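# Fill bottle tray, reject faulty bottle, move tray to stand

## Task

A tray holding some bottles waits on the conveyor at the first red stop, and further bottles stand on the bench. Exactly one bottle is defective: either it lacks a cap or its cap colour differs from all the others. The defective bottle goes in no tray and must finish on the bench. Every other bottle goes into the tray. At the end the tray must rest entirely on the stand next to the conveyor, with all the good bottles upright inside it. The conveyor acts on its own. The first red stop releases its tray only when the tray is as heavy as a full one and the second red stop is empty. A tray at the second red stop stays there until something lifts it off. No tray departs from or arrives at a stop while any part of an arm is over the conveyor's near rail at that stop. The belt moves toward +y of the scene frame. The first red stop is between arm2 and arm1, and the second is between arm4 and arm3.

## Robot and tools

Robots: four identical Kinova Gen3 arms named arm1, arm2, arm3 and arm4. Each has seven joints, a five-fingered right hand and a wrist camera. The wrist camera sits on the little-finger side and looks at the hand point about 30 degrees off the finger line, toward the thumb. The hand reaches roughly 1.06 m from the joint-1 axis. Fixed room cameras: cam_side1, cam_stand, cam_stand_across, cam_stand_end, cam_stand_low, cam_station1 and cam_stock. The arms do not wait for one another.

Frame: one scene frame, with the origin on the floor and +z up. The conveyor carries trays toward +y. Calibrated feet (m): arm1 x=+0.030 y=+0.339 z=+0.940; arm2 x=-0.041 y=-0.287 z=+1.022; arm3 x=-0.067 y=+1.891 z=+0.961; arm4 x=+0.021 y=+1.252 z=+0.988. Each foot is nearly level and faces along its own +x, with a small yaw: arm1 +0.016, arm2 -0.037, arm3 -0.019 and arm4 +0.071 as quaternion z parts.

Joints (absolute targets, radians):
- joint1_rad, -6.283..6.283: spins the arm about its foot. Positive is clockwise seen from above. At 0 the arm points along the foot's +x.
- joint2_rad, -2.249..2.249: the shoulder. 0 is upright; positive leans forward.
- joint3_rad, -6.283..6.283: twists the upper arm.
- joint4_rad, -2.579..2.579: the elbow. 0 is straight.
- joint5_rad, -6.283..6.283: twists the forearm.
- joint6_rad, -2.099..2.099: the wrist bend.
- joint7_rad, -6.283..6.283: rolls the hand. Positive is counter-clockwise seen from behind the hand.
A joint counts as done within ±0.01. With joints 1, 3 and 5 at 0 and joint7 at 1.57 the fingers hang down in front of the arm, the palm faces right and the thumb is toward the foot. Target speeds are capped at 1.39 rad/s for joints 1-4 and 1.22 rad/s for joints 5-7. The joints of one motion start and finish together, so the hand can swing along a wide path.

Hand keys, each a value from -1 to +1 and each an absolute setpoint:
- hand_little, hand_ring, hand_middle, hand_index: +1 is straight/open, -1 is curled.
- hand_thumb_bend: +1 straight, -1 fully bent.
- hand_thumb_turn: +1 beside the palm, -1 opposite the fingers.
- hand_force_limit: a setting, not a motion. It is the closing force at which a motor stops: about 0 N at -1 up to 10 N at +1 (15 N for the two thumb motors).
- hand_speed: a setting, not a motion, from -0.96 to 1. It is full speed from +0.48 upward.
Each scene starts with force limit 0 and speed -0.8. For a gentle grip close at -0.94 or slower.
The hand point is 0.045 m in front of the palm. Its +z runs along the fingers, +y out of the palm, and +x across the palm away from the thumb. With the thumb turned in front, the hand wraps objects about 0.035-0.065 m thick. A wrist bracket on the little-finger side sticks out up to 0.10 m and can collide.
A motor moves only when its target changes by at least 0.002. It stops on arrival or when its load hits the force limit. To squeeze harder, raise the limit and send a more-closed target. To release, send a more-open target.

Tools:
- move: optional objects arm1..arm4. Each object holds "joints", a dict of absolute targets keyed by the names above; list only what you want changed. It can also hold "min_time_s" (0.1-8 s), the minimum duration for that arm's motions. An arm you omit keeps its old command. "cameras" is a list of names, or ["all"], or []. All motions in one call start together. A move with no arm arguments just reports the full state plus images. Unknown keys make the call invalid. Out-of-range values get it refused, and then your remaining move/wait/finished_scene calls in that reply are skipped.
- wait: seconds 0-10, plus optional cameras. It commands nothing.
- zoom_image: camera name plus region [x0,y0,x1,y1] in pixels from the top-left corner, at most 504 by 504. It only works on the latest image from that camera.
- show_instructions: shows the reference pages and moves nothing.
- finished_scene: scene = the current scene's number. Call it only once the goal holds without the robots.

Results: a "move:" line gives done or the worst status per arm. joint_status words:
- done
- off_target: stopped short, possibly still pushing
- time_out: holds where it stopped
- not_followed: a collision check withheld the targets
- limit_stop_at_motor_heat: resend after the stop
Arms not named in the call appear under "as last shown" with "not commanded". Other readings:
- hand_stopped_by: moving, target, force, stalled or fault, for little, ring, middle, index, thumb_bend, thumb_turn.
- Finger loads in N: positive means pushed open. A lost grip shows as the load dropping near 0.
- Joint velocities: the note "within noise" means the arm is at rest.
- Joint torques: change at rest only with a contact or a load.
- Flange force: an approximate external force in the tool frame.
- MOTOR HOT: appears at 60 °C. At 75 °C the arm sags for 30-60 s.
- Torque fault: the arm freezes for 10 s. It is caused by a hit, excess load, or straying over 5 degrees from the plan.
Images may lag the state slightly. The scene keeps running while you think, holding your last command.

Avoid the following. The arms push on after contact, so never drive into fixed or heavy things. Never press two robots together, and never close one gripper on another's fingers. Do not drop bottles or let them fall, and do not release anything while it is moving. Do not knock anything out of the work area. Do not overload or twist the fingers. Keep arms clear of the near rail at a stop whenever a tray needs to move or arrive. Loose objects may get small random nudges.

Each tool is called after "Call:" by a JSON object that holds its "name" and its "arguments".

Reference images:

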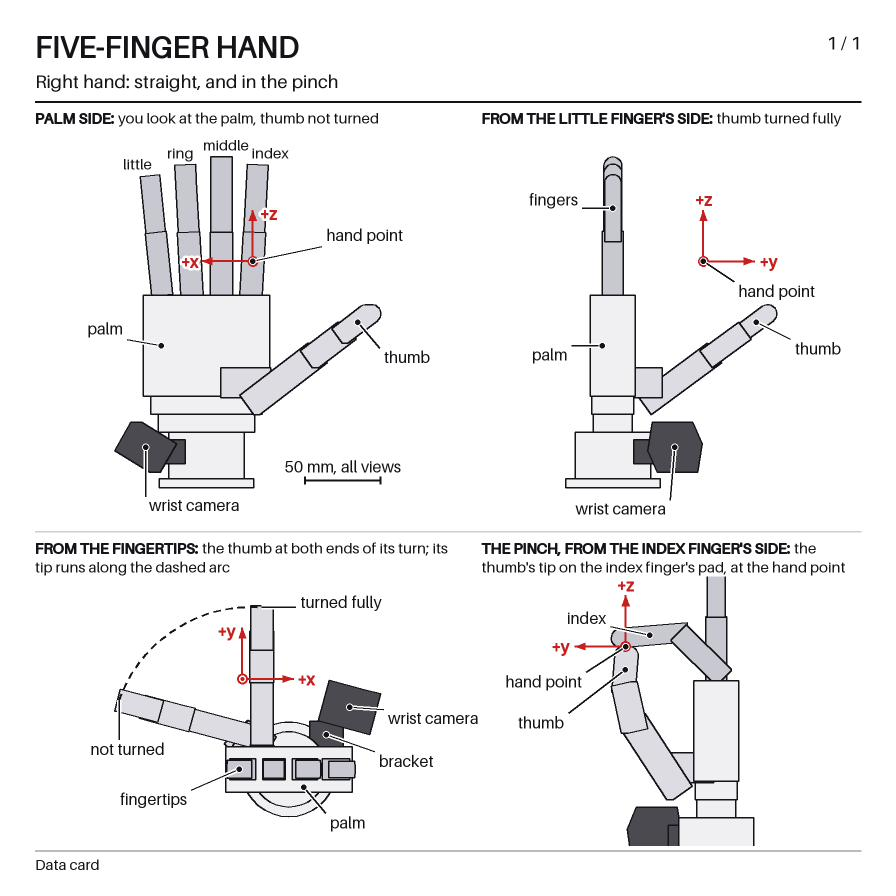

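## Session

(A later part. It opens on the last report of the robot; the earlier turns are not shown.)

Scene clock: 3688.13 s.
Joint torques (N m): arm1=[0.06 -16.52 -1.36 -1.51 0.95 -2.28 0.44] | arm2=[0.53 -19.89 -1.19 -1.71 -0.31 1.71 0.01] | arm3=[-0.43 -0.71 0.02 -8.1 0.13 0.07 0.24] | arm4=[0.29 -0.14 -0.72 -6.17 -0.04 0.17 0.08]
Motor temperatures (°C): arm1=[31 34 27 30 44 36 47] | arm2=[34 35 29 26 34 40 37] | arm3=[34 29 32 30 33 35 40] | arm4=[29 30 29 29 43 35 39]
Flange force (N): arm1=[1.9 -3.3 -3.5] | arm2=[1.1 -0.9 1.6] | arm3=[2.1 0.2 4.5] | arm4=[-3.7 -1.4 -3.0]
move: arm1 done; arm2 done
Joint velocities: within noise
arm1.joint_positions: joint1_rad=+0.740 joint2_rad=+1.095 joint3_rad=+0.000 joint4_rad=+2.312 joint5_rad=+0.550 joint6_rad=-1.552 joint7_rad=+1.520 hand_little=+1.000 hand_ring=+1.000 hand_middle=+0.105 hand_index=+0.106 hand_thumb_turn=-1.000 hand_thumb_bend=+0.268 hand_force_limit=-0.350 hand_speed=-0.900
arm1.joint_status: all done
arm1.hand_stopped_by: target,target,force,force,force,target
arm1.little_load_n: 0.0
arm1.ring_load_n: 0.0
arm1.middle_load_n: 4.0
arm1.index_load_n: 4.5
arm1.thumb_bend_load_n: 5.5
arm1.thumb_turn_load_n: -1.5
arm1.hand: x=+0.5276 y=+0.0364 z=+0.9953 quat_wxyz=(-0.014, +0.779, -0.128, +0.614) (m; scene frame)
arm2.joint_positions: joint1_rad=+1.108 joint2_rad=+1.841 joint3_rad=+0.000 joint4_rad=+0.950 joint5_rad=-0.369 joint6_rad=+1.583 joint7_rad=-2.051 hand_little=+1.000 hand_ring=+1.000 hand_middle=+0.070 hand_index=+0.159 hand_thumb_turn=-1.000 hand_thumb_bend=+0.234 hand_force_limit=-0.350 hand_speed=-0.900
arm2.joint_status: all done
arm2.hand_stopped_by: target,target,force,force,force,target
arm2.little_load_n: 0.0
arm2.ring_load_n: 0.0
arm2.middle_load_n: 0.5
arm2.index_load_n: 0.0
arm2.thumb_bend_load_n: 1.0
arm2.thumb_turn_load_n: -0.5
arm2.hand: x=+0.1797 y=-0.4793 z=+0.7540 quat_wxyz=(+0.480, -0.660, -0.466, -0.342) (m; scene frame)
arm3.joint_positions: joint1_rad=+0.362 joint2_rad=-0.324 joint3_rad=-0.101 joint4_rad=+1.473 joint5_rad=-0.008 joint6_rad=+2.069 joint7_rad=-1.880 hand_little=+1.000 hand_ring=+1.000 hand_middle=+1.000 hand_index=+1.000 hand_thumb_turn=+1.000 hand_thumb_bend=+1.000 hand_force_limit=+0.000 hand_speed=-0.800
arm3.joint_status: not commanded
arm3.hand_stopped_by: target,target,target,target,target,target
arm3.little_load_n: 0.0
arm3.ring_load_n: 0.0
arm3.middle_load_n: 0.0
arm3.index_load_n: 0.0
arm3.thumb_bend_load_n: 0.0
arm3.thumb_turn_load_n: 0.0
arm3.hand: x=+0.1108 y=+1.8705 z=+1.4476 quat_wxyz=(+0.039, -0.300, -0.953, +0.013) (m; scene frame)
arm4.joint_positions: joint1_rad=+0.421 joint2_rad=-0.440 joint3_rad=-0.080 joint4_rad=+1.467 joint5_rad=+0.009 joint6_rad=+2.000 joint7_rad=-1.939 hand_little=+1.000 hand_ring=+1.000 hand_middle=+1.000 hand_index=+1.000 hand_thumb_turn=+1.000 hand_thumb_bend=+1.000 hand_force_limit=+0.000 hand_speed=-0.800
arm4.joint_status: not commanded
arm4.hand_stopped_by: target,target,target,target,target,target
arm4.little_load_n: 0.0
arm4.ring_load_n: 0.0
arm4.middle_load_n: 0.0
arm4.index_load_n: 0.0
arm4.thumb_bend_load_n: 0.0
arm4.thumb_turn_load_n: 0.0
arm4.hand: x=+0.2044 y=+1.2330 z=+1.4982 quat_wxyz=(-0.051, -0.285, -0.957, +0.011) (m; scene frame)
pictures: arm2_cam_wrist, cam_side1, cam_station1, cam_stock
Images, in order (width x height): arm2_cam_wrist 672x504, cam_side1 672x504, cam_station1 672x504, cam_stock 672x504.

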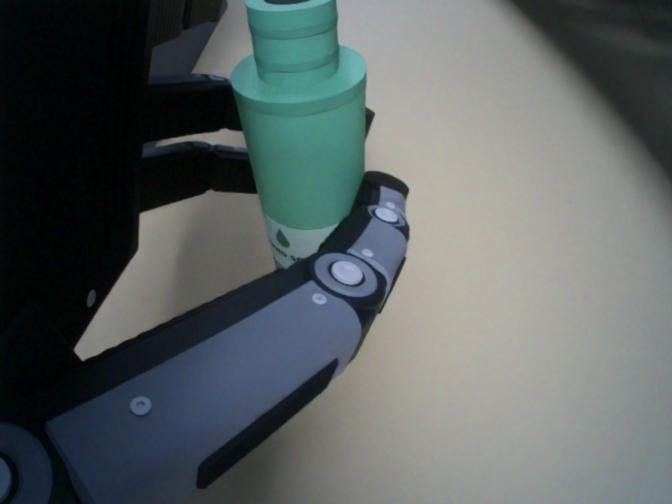

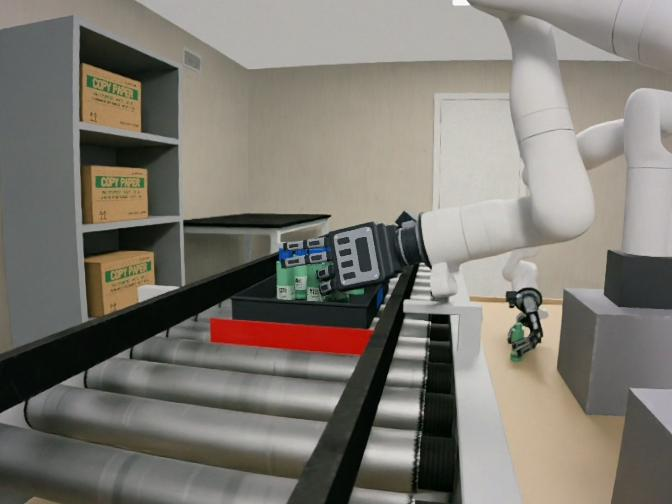

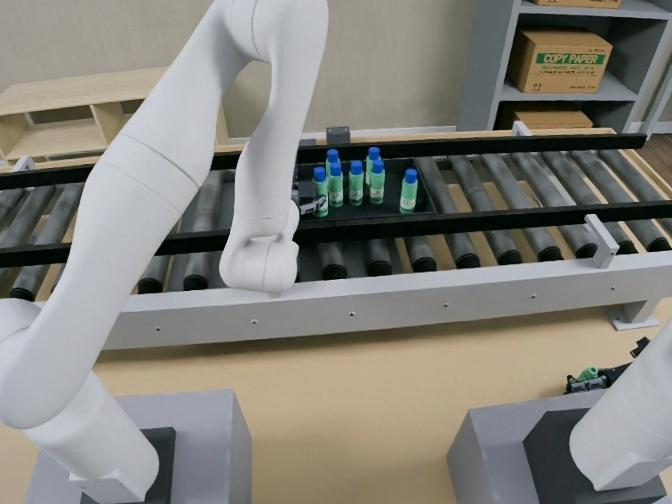

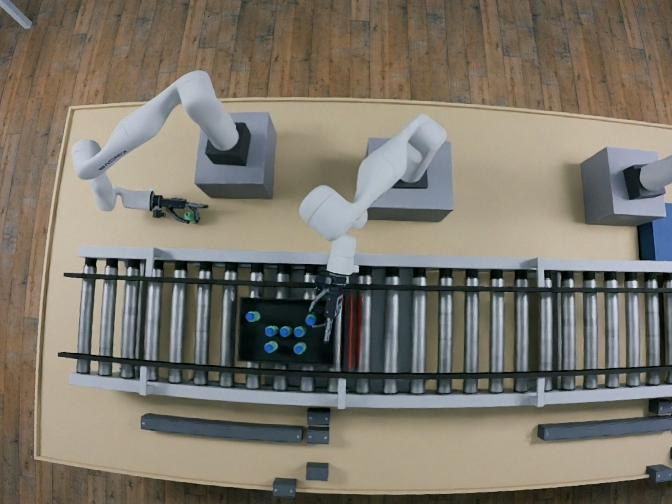

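Call:
{"name": "move", "arguments": {"arm2": {"joints": {"hand_index": 0.35, "hand_middle": 0.3, "hand_thumb_bend": 0.4, "hand_speed": -0.85}}, "arm1": {"joints": {"joint2_rad": 1.1559, "joint4_rad": 2.2876, "joint6_rad": -1.583, "joint7_rad": 1.5395}, "min_time_s": 2}, "cameras": ["cam_stock", "arm2_cam_wrist", "cam_side1", "arm1_cam_wrist"]}}

Call:
{"name": "zoom_image", "arguments": {"camera": "cam_side1", "region": [480, 240, 580, 380]}}

Call:
{"name": "zoom_image", "arguments": {"camera": "cam_stock", "region": [230, 250, 350, 370]}}

Call:
{"name": "zoom_image", "arguments": {"camera": "cam_side1", "region": [260, 200, 440, 340]}}

Scene clock: 3712.73 s.
Joint torques (N m): arm1=[-10.39 48.19 0.28 -4.72 -0.94 19.96 1.15] | arm2=[0.38 -20.03 -1.42 -1.52 -0.46 2.02 0] | arm3=[-0.54 -0.75 0 -8.11 0.08 0 0.24] | arm4=[0.21 -0.23 -0.8 -6.31 -0.13 0.23 0.12]
Motor temperatures (°C): arm1=[31 35 27 30 44 36 47] | arm2=[34 35 29 26 34 40 37] | arm3=[34 28 32 30 33 35 40] | arm4=[29 30 29 29 43 35 39]
Flange force (N): arm1=[156.9 -20.3 -75.8] | arm2=[0.2 -1.0 1.8] | arm3=[2.1 0.0 4.2] | arm4=[-3.8 -1.6 -2.4]
move: arm1 time_out; arm2 done
TORQUE WARNING: arm1's joint2_rad reached its warning level (56.7 N m). A warning alone does not stop the arm.
Joint velocities: within noise
arm1.joint_positions: joint1_rad=+0.740 joint2_rad=+1.132 joint3_rad=+0.000 joint4_rad=+2.288 joint5_rad=+0.550 joint6_rad=-1.583 joint7_rad=+1.540 hand_little=+1.000 hand_ring=+1.000 hand_middle=+0.105 hand_index=+0.106 hand_thumb_turn=-1.000 hand_thumb_bend=+0.268 hand_force_limit=-0.350 hand_speed=-0.900
arm1.joint_status: joint2_rad time_out (moved +0.038 of +0.061); the others done
arm1.hand_stopped_by: target,target,force,force,force,target
arm1.little_load_n: 0.0
arm1.ring_load_n: 0.5
arm1.middle_load_n: 3.5
arm1.index_load_n: 4.5
arm1.thumb_bend_load_n: 5.5
arm1.thumb_turn_load_n: -1.5
arm1.hand: x=+0.5319 y=+0.0327 z=+0.9890 quat_wxyz=(-0.010, +0.773, -0.123, +0.622) (m; scene frame)
arm2.joint_positions: joint1_rad=+1.108 joint2_rad=+1.841 joint3_rad=+0.000 joint4_rad=+0.950 joint5_rad=-0.369 joint6_rad=+1.583 joint7_rad=-2.051 hand_little=+1.000 hand_ring=+1.000 hand_middle=+0.300 hand_index=+0.350 hand_thumb_turn=-1.000 hand_thumb_bend=+0.400 hand_force_limit=-0.350 hand_speed=-0.850
arm2.joint_status: all done
arm2.hand_stopped_by: target,target,target,target,target,target
arm2.little_load_n: 0.0
arm2.ring_load_n: 0.0
arm2.middle_load_n: 0.0
arm2.index_load_n: 0.0
arm2.thumb_bend_load_n: 0.0
arm2.thumb_turn_load_n: 0.0
arm2.hand: x=+0.1797 y=-0.4793 z=+0.7540 quat_wxyz=(+0.480, -0.660, -0.466, -0.342) (m; scene frame)
arm3, arm4: as last shown
pictures: arm1_cam_wrist, arm2_cam_wrist, cam_side1, cam_stock
Images, in order (width x height): arm1_cam_wrist 672x504, arm2_cam_wrist 672x504, cam_side1 672x504, cam_stock 672x504.

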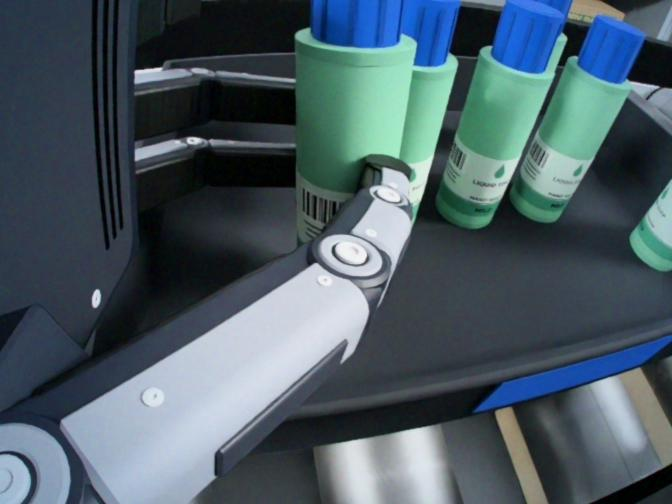

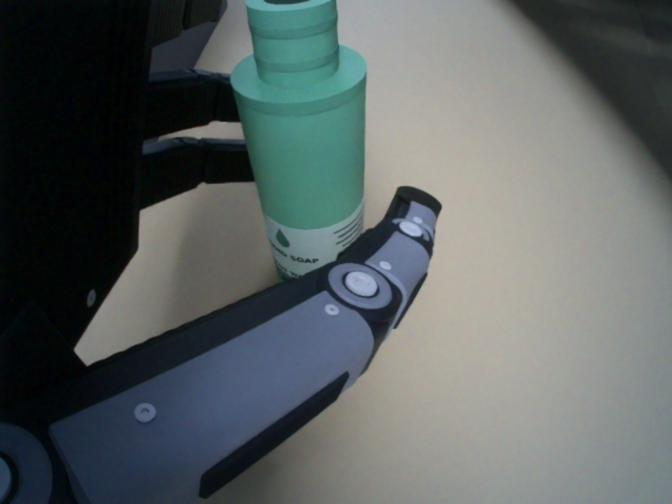

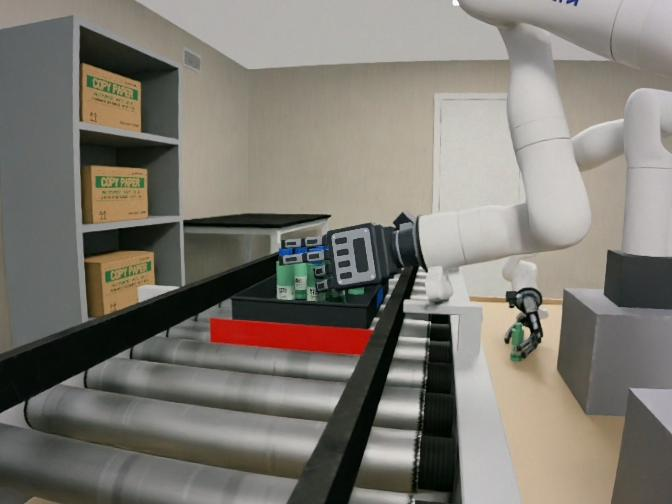

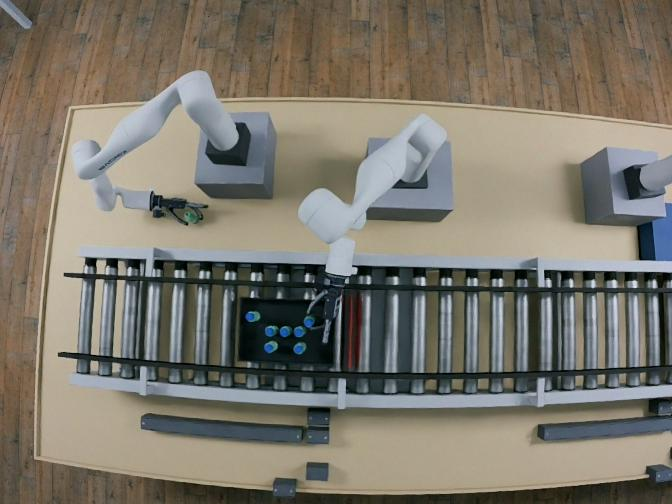

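Scaled by 3.600 from the camera's 672x504 image, which has a finer 960x720 frame.

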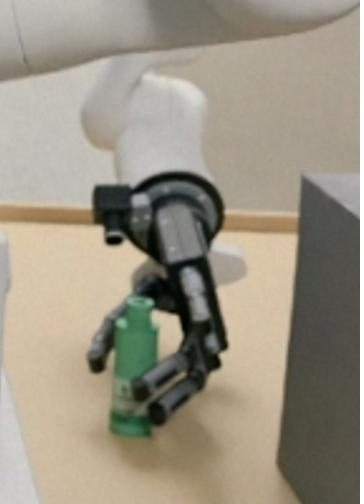

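Scaled by 4.200 from the camera's 672x504 image, which has a finer 960x720 frame.

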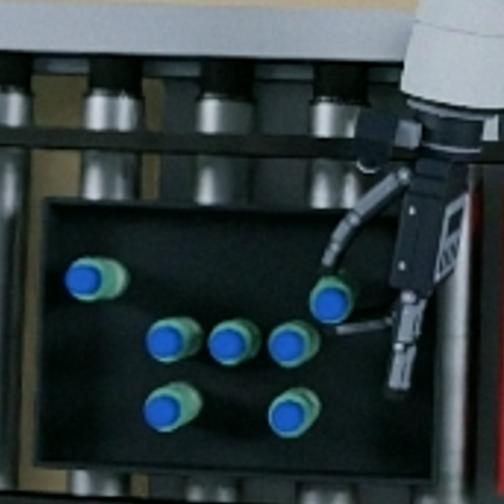

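Scaled by 2.800 from the camera's 672x504 image, which has a finer 960x720 frame.

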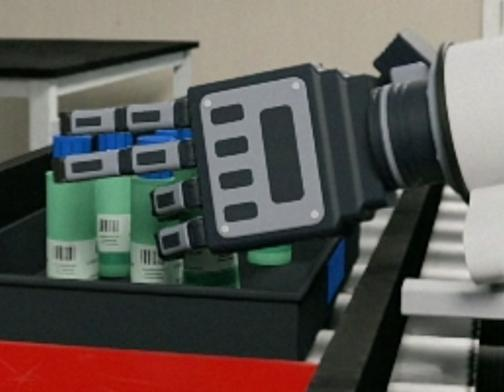

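Call:
{"name": "move", "arguments": {"arm1": {"joints": {"joint1_rad": 0.74, "joint2_rad": 1.0947, "joint4_rad": 2.312, "joint5_rad": 0.5497, "joint6_rad": -1.5515, "joint7_rad": 1.5204}, "min_time_s": 1.0}, "cameras": ["cam_side1", "cam_stock", "arm1_cam_wrist"]}}

Scene clock: 3778.53 s.
Joint torques (N m): arm1=[0.12 -16.54 -1.34 -1.44 1.01 -2.35 0.51] | arm2=[0.47 -20.06 -1.43 -1.52 -0.43 1.99 0.04] | arm3=[-0.55 -0.7 0.02 -8.24 0.09 0 0.31] | arm4=[0.26 -0.2 -0.73 -6.23 -0.11 0.19 0.01]
Motor temperatures (°C): arm1=[31 44 27 30 44 39 47] | arm2=[34 35 29 26 34 40 37] | arm3=[34 28 32 30 33 35 40] | arm4=[29 30 29 29 43 35 38]
Flange force (N): arm1=[2.1 -3.3 -2.8] | arm2=[0.1 -0.7 1.7] | arm3=[2.3 0.3 4.8] | arm4=[-3.8 -1.6 -2.8]
move: arm1 done
Joint velocities: within noise
arm1.joint_positions: joint1_rad=+0.740 joint2_rad=+1.095 joint3_rad=+0.000 joint4_rad=+2.312 joint5_rad=+0.550 joint6_rad=-1.552 joint7_rad=+1.520 hand_little=+1.000 hand_ring=+1.000 hand_middle=+0.105 hand_index=+0.106 hand_thumb_turn=-1.000 hand_thumb_bend=+0.268 hand_force_limit=-0.350 hand_speed=-0.900
arm1.joint_status: all done
arm1.hand_stopped_by: target,target,force,force,force,target
arm1.little_load_n: 0.0
arm1.ring_load_n: 0.0
arm1.middle_load_n: 3.5
arm1.index_load_n: 4.5
arm1.thumb_bend_load_n: 5.5
arm1.thumb_turn_load_n: -1.5
arm1.hand: x=+0.5276 y=+0.0364 z=+0.9953 quat_wxyz=(-0.014, +0.779, -0.128, +0.614) (m; scene frame)
arm2, arm3, arm4: as last shown
arm2.thumb_turn_load_n: 0.5
pictures: arm1_cam_wrist, cam_side1, cam_stock
Images, in order (width x height): arm1_cam_wrist 672x504, cam_side1 672x504, cam_stock 672x504.

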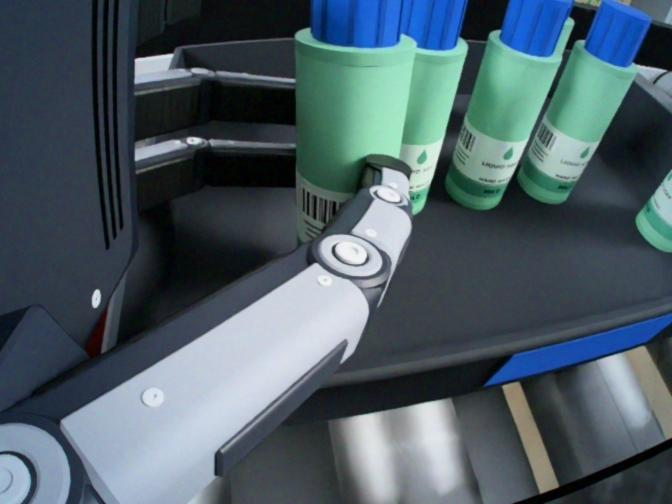

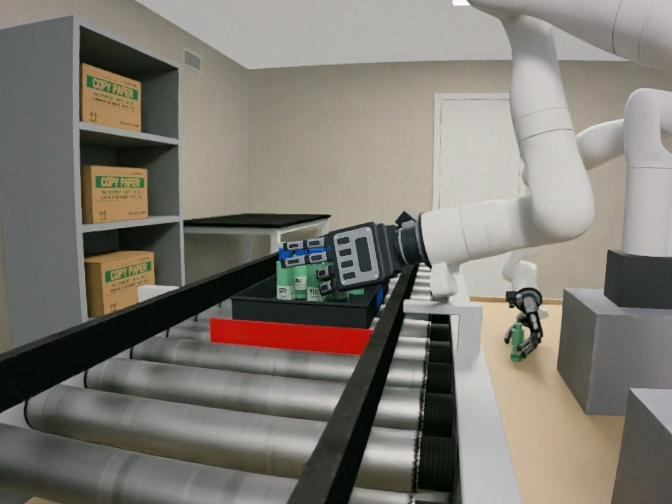

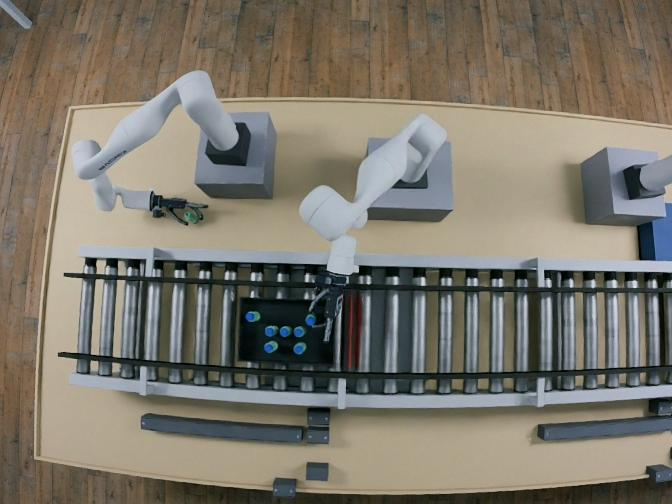

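Call:
{"name": "zoom_image", "arguments": {"camera": "cam_side1", "region": [260, 180, 520, 375]}}

Call:
{"name": "zoom_image", "arguments": {"camera": "cam_stock", "region": [220, 200, 420, 400]}}

Call:
{"name": "zoom_image", "arguments": {"camera": "cam_side1", "region": [480, 240, 580, 380]}}

Scaled by 1.938 from the camera's 672x504 image, which has a finer 960x720 frame.

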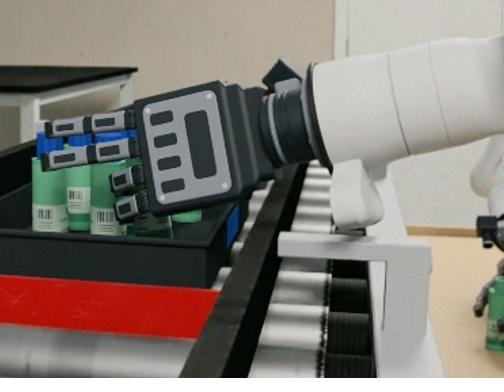

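Scaled by 2.520 from the camera's 672x504 image, which has a finer 960x720 frame.

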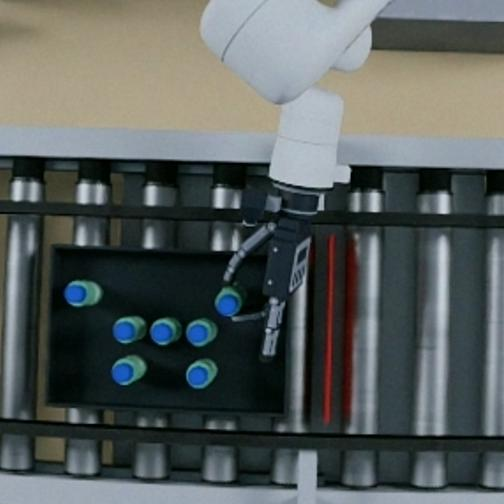

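Scaled by 3.600 from the camera's 672x504 image, which has a finer 960x720 frame.

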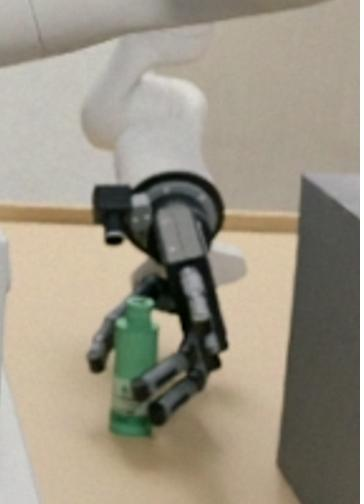

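Call:
{"name": "move", "arguments": {"cameras": ["cam_station1", "cam_stock"]}}

Call:
{"name": "zoom_image", "arguments": {"camera": "cam_stock", "region": [260, 270, 360, 370]}}

Scene clock: 3859.53 s.
Joint torques (N m): arm1=[0.24 -16.52 -1.36 -1.43 0.92 -2.28 0.49] | arm2=[0.38 -20.07 -1.42 -1.55 -0.44 2 0.02] | arm3=[-0.47 -0.72 -0.13 -8.09 0.09 0.04 0.28] | arm4=[0.29 -0.13 -0.75 -6.3 -0.15 0.16 0.09]
Motor temperatures (°C): arm1=[31 40 27 30 44 37 47] | arm2=[34 35 29 26 34 40 37] | arm3=[34 28 32 30 33 34 40] | arm4=[29 30 29 29 43 35 38]
Flange force (N): arm1=[2.0 -3.3 -3.0] | arm2=[0.2 -1.0 1.8] | arm3=[2.0 -0.2 4.3] | arm4=[-3.6 -1.6 -2.5]
Joint velocities: within noise
arm1.joint_positions: joint1_rad=+0.740 joint2_rad=+1.095 joint3_rad=+0.000 joint4_rad=+2.312 joint5_rad=+0.550 joint6_rad=-1.552 joint7_rad=+1.520 hand_little=+1.000 hand_ring=+1.000 hand_middle=+0.105 hand_index=+0.106 hand_thumb_turn=-1.000 hand_thumb_bend=+0.268 hand_force_limit=-0.350 hand_speed=-0.900
arm1.joint_status: all done
arm1.hand_stopped_by: target,target,force,force,force,target
arm1.little_load_n: 0.0
arm1.ring_load_n: 0.0
arm1.middle_load_n: 4.0
arm1.index_load_n: 4.5
arm1.thumb_bend_load_n: 5.5
arm1.thumb_turn_load_n: -1.5
arm1.hand: x=+0.5276 y=+0.0364 z=+0.9953 quat_wxyz=(-0.014, +0.779, -0.128, +0.614) (m; scene frame)
arm2.joint_positions: joint1_rad=+1.108 joint2_rad=+1.841 joint3_rad=+0.000 joint4_rad=+0.950 joint5_rad=-0.369 joint6_rad=+1.583 joint7_rad=-2.051 hand_little=+1.000 hand_ring=+1.000 hand_middle=+0.300 hand_index=+0.350 hand_thumb_turn=-1.000 hand_thumb_bend=+0.400 hand_force_limit=-0.350 hand_speed=-0.850
arm2.joint_status: not commanded
arm2.hand_stopped_by: target,target,target,target,target,target
arm2.little_load_n: 0.0
arm2.ring_load_n: -0.5
arm2.middle_load_n: 0.0
arm2.index_load_n: 0.0
arm2.thumb_bend_load_n: 0.0
arm2.thumb_turn_load_n: 0.5
arm2.hand: x=+0.1797 y=-0.4793 z=+0.7540 quat_wxyz=(+0.480, -0.660, -0.466, -0.342) (m; scene frame)
arm3.joint_positions: joint1_rad=+0.362 joint2_rad=-0.324 joint3_rad=-0.101 joint4_rad=+1.473 joint5_rad=-0.008 joint6_rad=+2.069 joint7_rad=-1.880 hand_little=+1.000 hand_ring=+1.000 hand_middle=+1.000 hand_index=+1.000 hand_thumb_turn=+1.000 hand_thumb_bend=+1.000 hand_force_limit=+0.000 hand_speed=-0.800
arm3.joint_status: not commanded
arm3.hand_stopped_by: target,target,target,target,target,target
arm3.little_load_n: 0.0
arm3.ring_load_n: 0.0
arm3.middle_load_n: 0.0
arm3.index_load_n: 0.0
arm3.thumb_bend_load_n: 0.0
arm3.thumb_turn_load_n: 0.0
arm3.hand: x=+0.1108 y=+1.8705 z=+1.4476 quat_wxyz=(+0.039, -0.300, -0.953, +0.013) (m; scene frame)
arm4.joint_positions: joint1_rad=+0.421 joint2_rad=-0.440 joint3_rad=-0.080 joint4_rad=+1.467 joint5_rad=+0.009 joint6_rad=+2.000 joint7_rad=-1.939 hand_little=+1.000 hand_ring=+1.000 hand_middle=+1.000 hand_index=+1.000 hand_thumb_turn=+1.000 hand_thumb_bend=+1.000 hand_force_limit=+0.000 hand_speed=-0.800
arm4.joint_status: not commanded
arm4.hand_stopped_by: target,target,target,target,target,target
arm4.little_load_n: 0.0
arm4.ring_load_n: 0.0
arm4.middle_load_n: 0.0
arm4.index_load_n: 0.0
arm4.thumb_bend_load_n: 0.0
arm4.thumb_turn_load_n: 0.0
arm4.hand: x=+0.2044 y=+1.2330 z=+1.4982 quat_wxyz=(-0.051, -0.285, -0.957, +0.011) (m; scene frame)
pictures: cam_station1, cam_stock
Images, in order (width x height): cam_station1 672x504, cam_stock 672x504.

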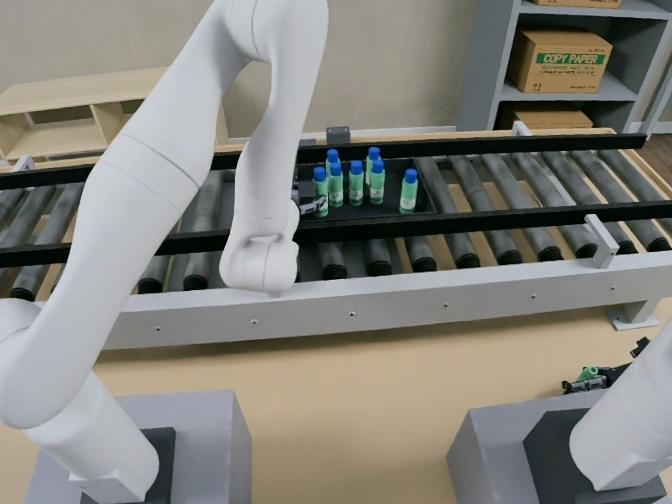

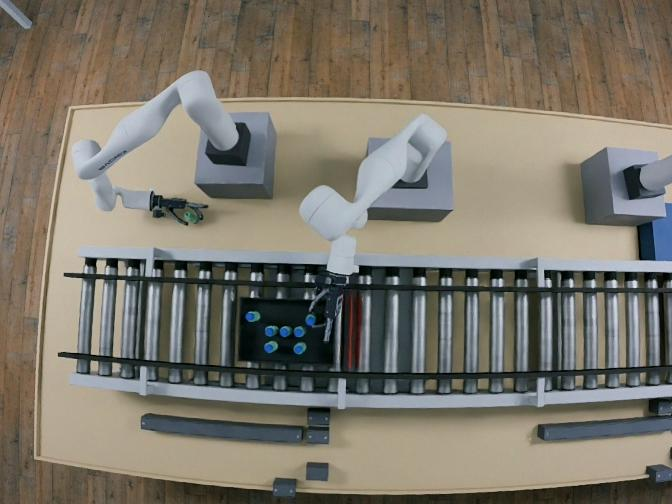

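Scaled by 5.040 from the camera's 672x504 image, which has a finer 960x720 frame.

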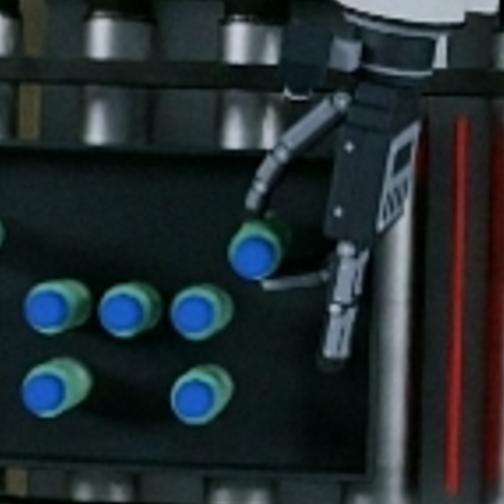

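Call:
{"name": "move", "arguments": {"arm1": {"joints": {"joint1_rad": 0.7505, "joint2_rad": 0.9615, "joint4_rad": 2.346, "joint5_rad": 0.5677, "joint6_rad": -1.5182, "joint7_rad": 1.5218}, "min_time_s": 1.5}, "arm2": {"joints": {"hand_index": 0.7, "hand_middle": 0.7, "hand_thumb_bend": 0.8, "hand_speed": -0.8}}, "cameras": []}}

Call:
{"name": "move", "arguments": {"arm1": {"joints": {"joint1_rad": 0.9207, "joint2_rad": 0.9182, "joint4_rad": 2.0518, "joint5_rad": 1.1966, "joint6_rad": -1.2547, "joint7_rad": 1.2191}, "min_time_s": 2.0}, "arm2": {"joints": {"joint2_rad": 1.7791, "joint4_rad": 1.031, "joint5_rad": -0.3693, "joint6_rad": 1.5651, "joint7_rad": -2.0437}, "min_time_s": 2.0}, "cameras": ["cam_side1", "cam_stock", "arm1_cam_wrist"]}}

Call:
{"name": "zoom_image", "arguments": {"camera": "cam_side1", "region": [480, 240, 580, 380]}}

Call:
{"name": "zoom_image", "arguments": {"camera": "cam_side1", "region": [260, 180, 520, 375]}}

Scene clock: 3956.77 s.
Joint torques (N m): arm1=[0.08 -16.15 -1.21 -2.28 0.8 -2.4 0.51] | arm2=[0.43 -20.07 -1.45 -1.53 -0.44 2.02 0] | arm3=[-0.54 -0.78 -0.04 -8.14 0.12 0.02 0.3] | arm4=[0.32 -0.1 -0.69 -6.29 -0.13 0.14 0.1]
Motor temperatures (°C): arm1=[31 38 27 30 44 36 47] | arm2=[34 36 29 26 34 40 37] | arm3=[34 28 32 30 33 34 40] | arm4=[29 30 29 29 43 35 38]
Flange force (N): arm1=[1.6 -3.3 -3.0] | arm2=[0.2 -0.9 1.8] | arm3=[2.0 0.2 4.4] | arm4=[-3.4 -1.4 -2.6]
move: arm1 done; arm2 done
Joint velocities: within noise
arm1.joint_positions: joint1_rad=+0.751 joint2_rad=+0.962 joint3_rad=+0.000 joint4_rad=+2.346 joint5_rad=+0.568 joint6_rad=-1.518 joint7_rad=+1.522 hand_little=+1.000 hand_ring=+1.000 hand_middle=+0.105 hand_index=+0.106 hand_thumb_turn=-1.000 hand_thumb_bend=+0.268 hand_force_limit=-0.350 hand_speed=-0.900
arm1.joint_status: all done
arm1.hand_stopped_by: target,target,force,force,force,target
arm1.little_load_n: 0.0
arm1.ring_load_n: 0.0
arm1.middle_load_n: 3.5
arm1.index_load_n: 4.5
arm1.thumb_bend_load_n: 5.5
arm1.thumb_turn_load_n: -1.5
arm1.hand: x=+0.5328 y=+0.0306 z=+1.0554 quat_wxyz=(+0.002, +0.766, -0.106, +0.634) (m; scene frame)
arm2.joint_positions: joint1_rad=+1.108 joint2_rad=+1.841 joint3_rad=+0.000 joint4_rad=+0.950 joint5_rad=-0.369 joint6_rad=+1.583 joint7_rad=-2.051 hand_little=+1.000 hand_ring=+1.000 hand_middle=+0.700 hand_index=+0.700 hand_thumb_turn=-1.000 hand_thumb_bend=+0.800 hand_force_limit=-0.350 hand_speed=-0.800
arm2.joint_status: all done
arm2.hand_stopped_by: target,target,target,target,target,target
arm2.little_load_n: 0.0
arm2.ring_load_n: 0.0
arm2.middle_load_n: 0.0
arm2.index_load_n: 0.0
arm2.thumb_bend_load_n: 0.0
arm2.thumb_turn_load_n: 0.5
arm2.hand: x=+0.1797 y=-0.4793 z=+0.7540 quat_wxyz=(+0.480, -0.660, -0.466, -0.342) (m; scene frame)
arm3, arm4: as last shown
pictures: none
No camera images: "cameras" was empty.

Scene clock: 3959.07 s.
Joint torques (N m): arm1=[0.07 -17.22 -2.01 -3.93 0.31 -2.31 0.53] | arm2=[0.4 -20.22 -1.47 -1.44 -0.44 1.97 0.03] | arm3=[-0.51 -0.73 0.07 -8.09 0.07 0.05 0.32] | arm4=[0.27 -0.06 -0.73 -6.2 -0.14 0.19 0.1]
Motor temperatures (°C): arm1=[31 38 27 30 44 36 47] | arm2=[34 36 29 26 34 40 37] | arm3=[34 28 32 30 33 34 40] | arm4=[29 30 29 29 43 35 38]
Flange force (N): arm1=[1.1 -4.6 -1.5] | arm2=[0.1 -0.9 1.8] | arm3=[2.1 0.5 4.3] | arm4=[-3.5 -1.5 -2.8]
move: arm1 done; arm2 done
Joint velocities: within noise
arm1.joint_positions: joint1_rad=+0.921 joint2_rad=+0.918 joint3_rad=+0.000 joint4_rad=+2.052 joint5_rad=+1.197 joint6_rad=-1.255 joint7_rad=+1.219 hand_little=+1.000 hand_ring=+1.000 hand_middle=+0.105 hand_index=+0.106 hand_thumb_turn=-1.000 hand_thumb_bend=+0.268 hand_force_limit=-0.350 hand_speed=-0.900
arm1.joint_status: all done
arm1.hand_stopped_by: target,target,force,force,force,target
arm1.little_load_n: 0.0
arm1.ring_load_n: 0.0
arm1.middle_load_n: 4.0
arm1.index_load_n: 4.5
arm1.thumb_bend_load_n: 5.5
arm1.thumb_turn_load_n: -1.5
arm1.hand: x=+0.5614 y=+0.0496 z=+1.0502 quat_wxyz=(-0.135, +0.791, +0.031, +0.596) (m; scene frame)
arm2.joint_positions: joint1_rad=+1.108 joint2_rad=+1.779 joint3_rad=+0.000 joint4_rad=+1.031 joint5_rad=-0.369 joint6_rad=+1.565 joint7_rad=-2.044 hand_little=+1.000 hand_ring=+1.000 hand_middle=+0.700 hand_index=+0.700 hand_thumb_turn=-1.000 hand_thumb_bend=+0.800 hand_force_limit=-0.350 hand_speed=-0.800
arm2.joint_status: all done
arm2.hand_stopped_by: target,target,target,target,target,target
arm2.little_load_n: 0.0
arm2.ring_load_n: 0.0
arm2.middle_load_n: 0.0
arm2.index_load_n: 0.0
arm2.thumb_bend_load_n: 0.0
arm2.thumb_turn_load_n: 0.5
arm2.hand: x=+0.1795 y=-0.4795 z=+0.7772 quat_wxyz=(+0.480, -0.660, -0.466, -0.342) (m; scene frame)
arm3, arm4: as last shown
pictures: arm1_cam_wrist, cam_side1, cam_stock
Images, in order (width x height): arm1_cam_wrist 672x504, cam_side1 672x504, cam_stock 672x504.

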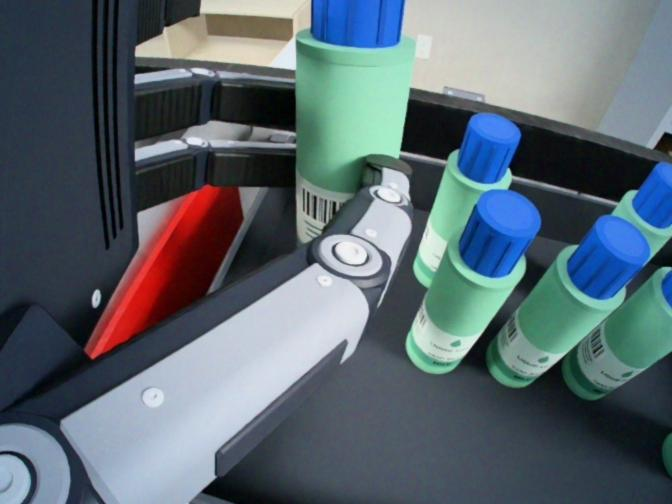

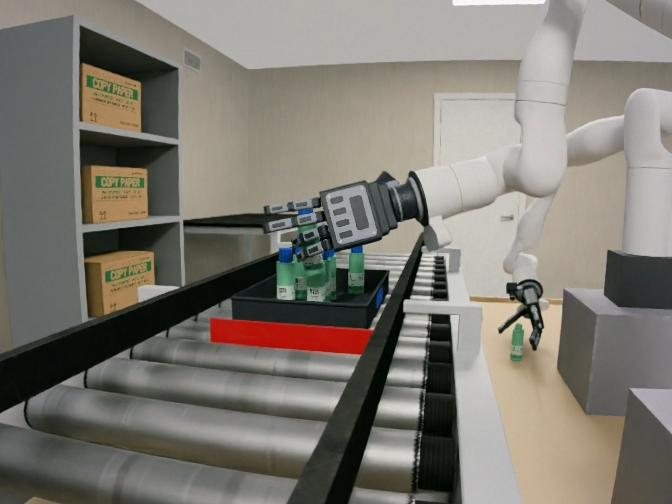

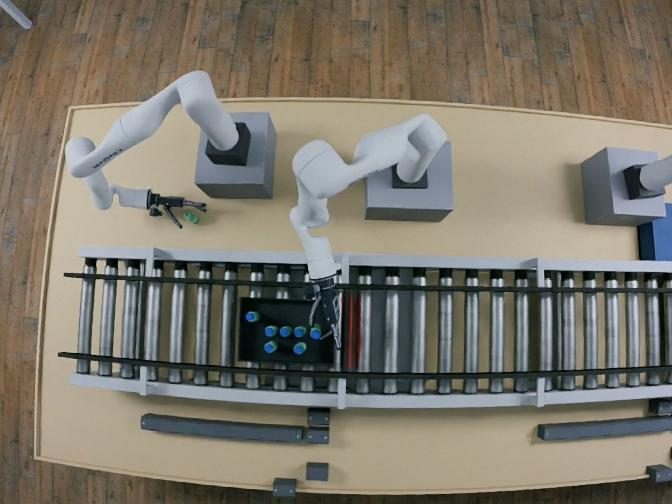

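Scaled by 3.600 from the camera's 672x504 image, which has a finer 960x720 frame.

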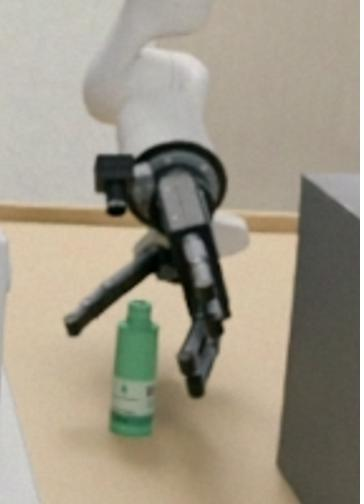

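Scaled by 1.938 from the camera's 672x504 image, which has a finer 960x720 frame.

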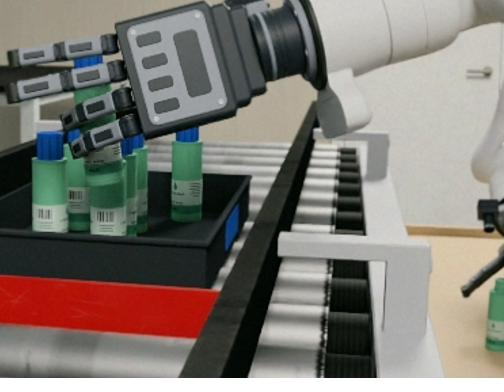

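Call:
{"name": "move", "arguments": {"arm1": {"joints": {"joint2_rad": 1.0843, "joint4_rad": 2.0063, "joint5_rad": 1.1628, "joint6_rad": -1.3006, "joint7_rad": 1.3356}, "min_time_s": 2.5}, "arm2": {"joints": {"joint2_rad": 1.5408, "joint4_rad": 1.3015, "joint5_rad": -0.3695, "joint6_rad": 1.535, "joint7_rad": -2.031}, "min_time_s": 2.5}, "cameras": []}}

Call:
{"name": "move", "arguments": {"arm1": {"joints": {"joint2_rad": 1.1350, "joint4_rad": 1.9857, "joint5_rad": 1.1553, "joint6_rad": -1.3126, "joint7_rad": 1.3639}, "min_time_s": 2.0}, "arm2": {"joints": {"joint1_rad": 1.1229, "joint2_rad": 0.966, "joint4_rad": 1.47, "joint5_rad": -0.364, "joint6_rad": 2.007, "joint7_rad": -1.899}, "min_time_s": 3}, "cameras": ["cam_side1", "cam_stock", "cam_station1"]}}

Call:
{"name": "zoom_image", "arguments": {"camera": "cam_side1", "region": [260, 180, 520, 375]}}

Call:
{"name": "zoom_image", "arguments": {"camera": "cam_stock", "region": [260, 270, 360, 370]}}

Scene clock: 3989.87 s.
Joint torques (N m): arm1=[-1.11 -13.93 -1.43 -1.09 1.27 -0.12 0.34] | arm2=[0.42 -20.34 -1.47 -1.13 -0.42 1.98 0.04] | arm3=[-0.58 -0.7 -0.09 -8.09 0.09 0.09 0.24] | arm4=[0.31 -0.13 -0.71 -6.15 -0.12 0.23 0.11]
Motor temperatures (°C): arm1=[31 38 27 30 44 36 47] | arm2=[34 36 29 26 34 40 37] | arm3=[34 28 32 30 33 34 40] | arm4=[29 30 29 29 43 35 38]
Flange force (N): arm1=[8.4 -3.3 -4.1] | arm2=[-0.4 -0.5 1.6] | arm3=[2.0 -0.2 4.5] | arm4=[-3.7 -1.3 -2.9]
move: arm1 done; arm2 done
Joint velocities: within noise
arm1.joint_positions: joint1_rad=+0.921 joint2_rad=+1.084 joint3_rad=+0.000 joint4_rad=+2.006 joint5_rad=+1.163 joint6_rad=-1.301 joint7_rad=+1.336 hand_little=+1.000 hand_ring=+1.000 hand_middle=+0.105 hand_index=+0.106 hand_thumb_turn=-1.000 hand_thumb_bend=+0.268 hand_force_limit=-0.350 hand_speed=-0.900
arm1.joint_status: all done
arm1.hand_stopped_by: target,target,force,force,force,target
arm1.little_load_n: 0.0
arm1.ring_load_n: 0.0
arm1.middle_load_n: 4.0
arm1.index_load_n: 4.0
arm1.thumb_bend_load_n: 5.5
arm1.thumb_turn_load_n: -2.0
arm1.hand: x=+0.5610 y=+0.0493 z=+0.9872 quat_wxyz=(-0.135, +0.791, +0.031, +0.596) (m; scene frame)
arm2.joint_positions: joint1_rad=+1.108 joint2_rad=+1.541 joint3_rad=+0.000 joint4_rad=+1.301 joint5_rad=-0.370 joint6_rad=+1.535 joint7_rad=-2.031 hand_little=+1.000 hand_ring=+1.000 hand_middle=+0.700 hand_index=+0.700 hand_thumb_turn=-1.000 hand_thumb_bend=+0.800 hand_force_limit=-0.350 hand_speed=-0.800
arm2.joint_status: all done
arm2.hand_stopped_by: target,target,target,target,target,target
arm2.little_load_n: 0.0
arm2.ring_load_n: 0.0
arm2.middle_load_n: 0.0
arm2.index_load_n: 0.0
arm2.thumb_bend_load_n: 0.0
arm2.thumb_turn_load_n: 0.0
arm2.hand: x=+0.1782 y=-0.4793 z=+0.8737 quat_wxyz=(+0.480, -0.659, -0.466, -0.343) (m; scene frame)
arm3, arm4: as last shown
arm3.middle_load_n: -0.5
arm4.middle_load_n: -0.5
pictures: none
No camera images: "cameras" was empty.

Scene clock: 3993.17 s.
Joint torques (N m): arm1=[-31.28 31.15 -5.41 22.79 14.74 19.79 -1.8] | arm2=[0.41 -19.73 -1.27 -3.87 -0.69 2.02 0.04] | arm3=[-0.55 -0.74 -0.01 -8.07 0.09 0.05 0.3] | arm4=[0.27 -0.23 -0.84 -6.22 -0.12 0.23 0.07]
Motor temperatures (°C): arm1=[31 38 27 30 44 36 47] | arm2=[34 36 29 26 34 40 37] | arm3=[34 28 32 30 33 34 40] | arm4=[29 30 29 29 43 35 38]
Flange force (N): arm1=[78.1 31.5 -49.2] | arm2=[-1.3 0.1 1.5] | arm3=[2.0 0.2 4.2] | arm4=[-4.0 -1.8 -2.7]
move: arm1 done; arm2 done
Joint velocities: within noise
arm1.joint_positions: joint1_rad=+0.921 joint2_rad=+1.135 joint3_rad=+0.000 joint4_rad=+1.986 joint5_rad=+1.155 joint6_rad=-1.313 joint7_rad=+1.364 hand_little=+1.000 hand_ring=+1.000 hand_middle=+0.105 hand_index=+0.106 hand_thumb_turn=-1.000 hand_thumb_bend=+0.269 hand_force_limit=-0.350 hand_speed=-0.900
arm1.joint_status: all done
arm1.hand_stopped_by: target,target,force,force,force,target
arm1.little_load_n: 0.0
arm1.ring_load_n: 0.0
arm1.middle_load_n: 2.0
arm1.index_load_n: 1.0
arm1.thumb_bend_load_n: 7.0
arm1.thumb_turn_load_n: -5.0
arm1.hand: x=+0.5610 y=+0.0492 z=+0.9677 quat_wxyz=(-0.135, +0.791, +0.031, +0.596) (m; scene frame)
arm2.joint_positions: joint1_rad=+1.123 joint2_rad=+0.966 joint3_rad=+0.000 joint4_rad=+1.470 joint5_rad=-0.364 joint6_rad=+2.007 joint7_rad=-1.899 hand_little=+1.000 hand_ring=+1.000 hand_middle=+0.700 hand_index=+0.700 hand_thumb_turn=-1.000 hand_thumb_bend=+0.800 hand_force_limit=-0.350 hand_speed=-0.800
arm2.joint_status: all done
arm2.hand_stopped_by: target,target,target,target,target,target
arm2.little_load_n: 0.0
arm2.ring_load_n: 0.0
arm2.middle_load_n: 0.0
arm2.index_load_n: 0.0
arm2.thumb_bend_load_n: -0.5
arm2.thumb_turn_load_n: 0.5
arm2.hand: x=+0.1803 y=-0.5014 z=+1.1995 quat_wxyz=(+0.464, -0.565, -0.541, -0.416) (m; scene frame)
arm3, arm4: as last shown
arm3.ring_load_n: -0.5
arm3.middle_load_n: 0.0
arm4.middle_load_n: 0.0
pictures: cam_side1, cam_station1, cam_stock
Images, in order (width x height): cam_side1 672x504, cam_station1 672x504, cam_stock 672x504.

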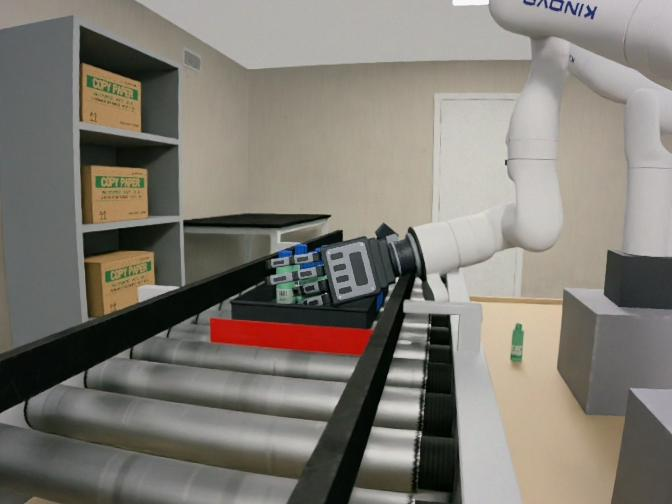

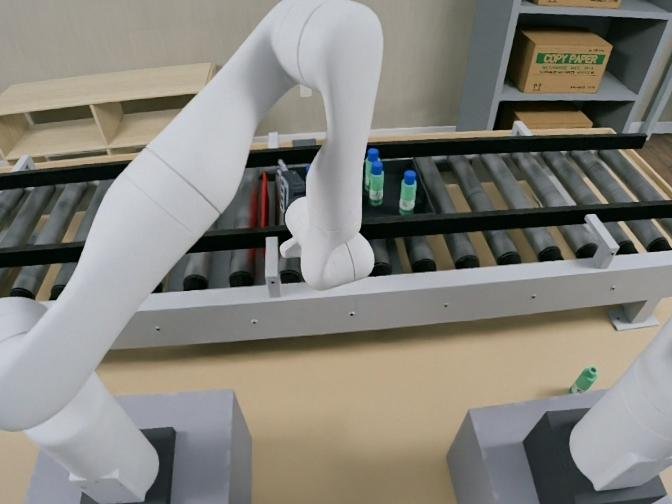

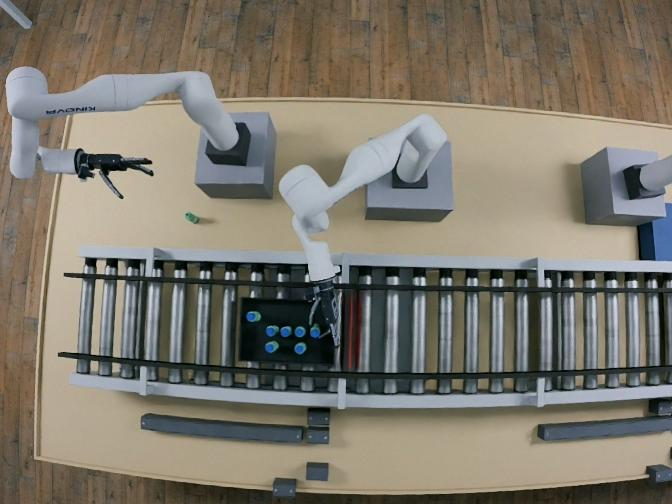

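Scaled by 1.938 from the camera's 672x504 image, which has a finer 960x720 frame.

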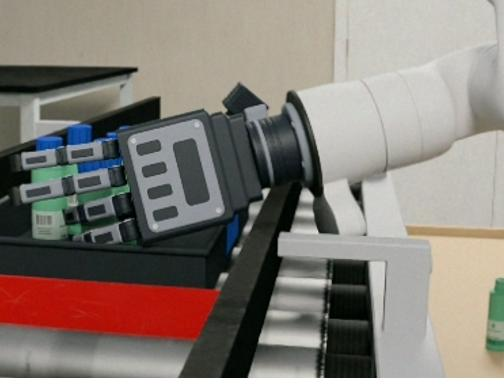

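Scaled by 5.040 from the camera's 672x504 image, which has a finer 960x720 frame.

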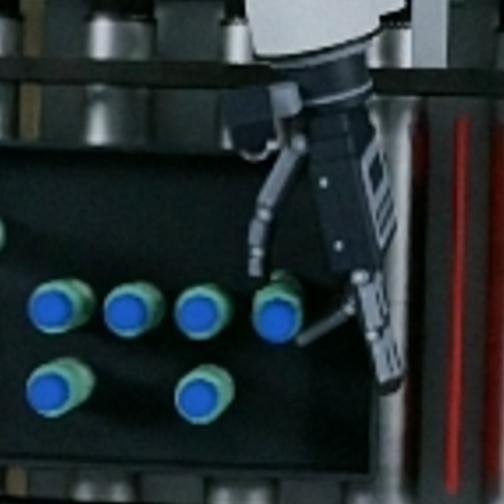

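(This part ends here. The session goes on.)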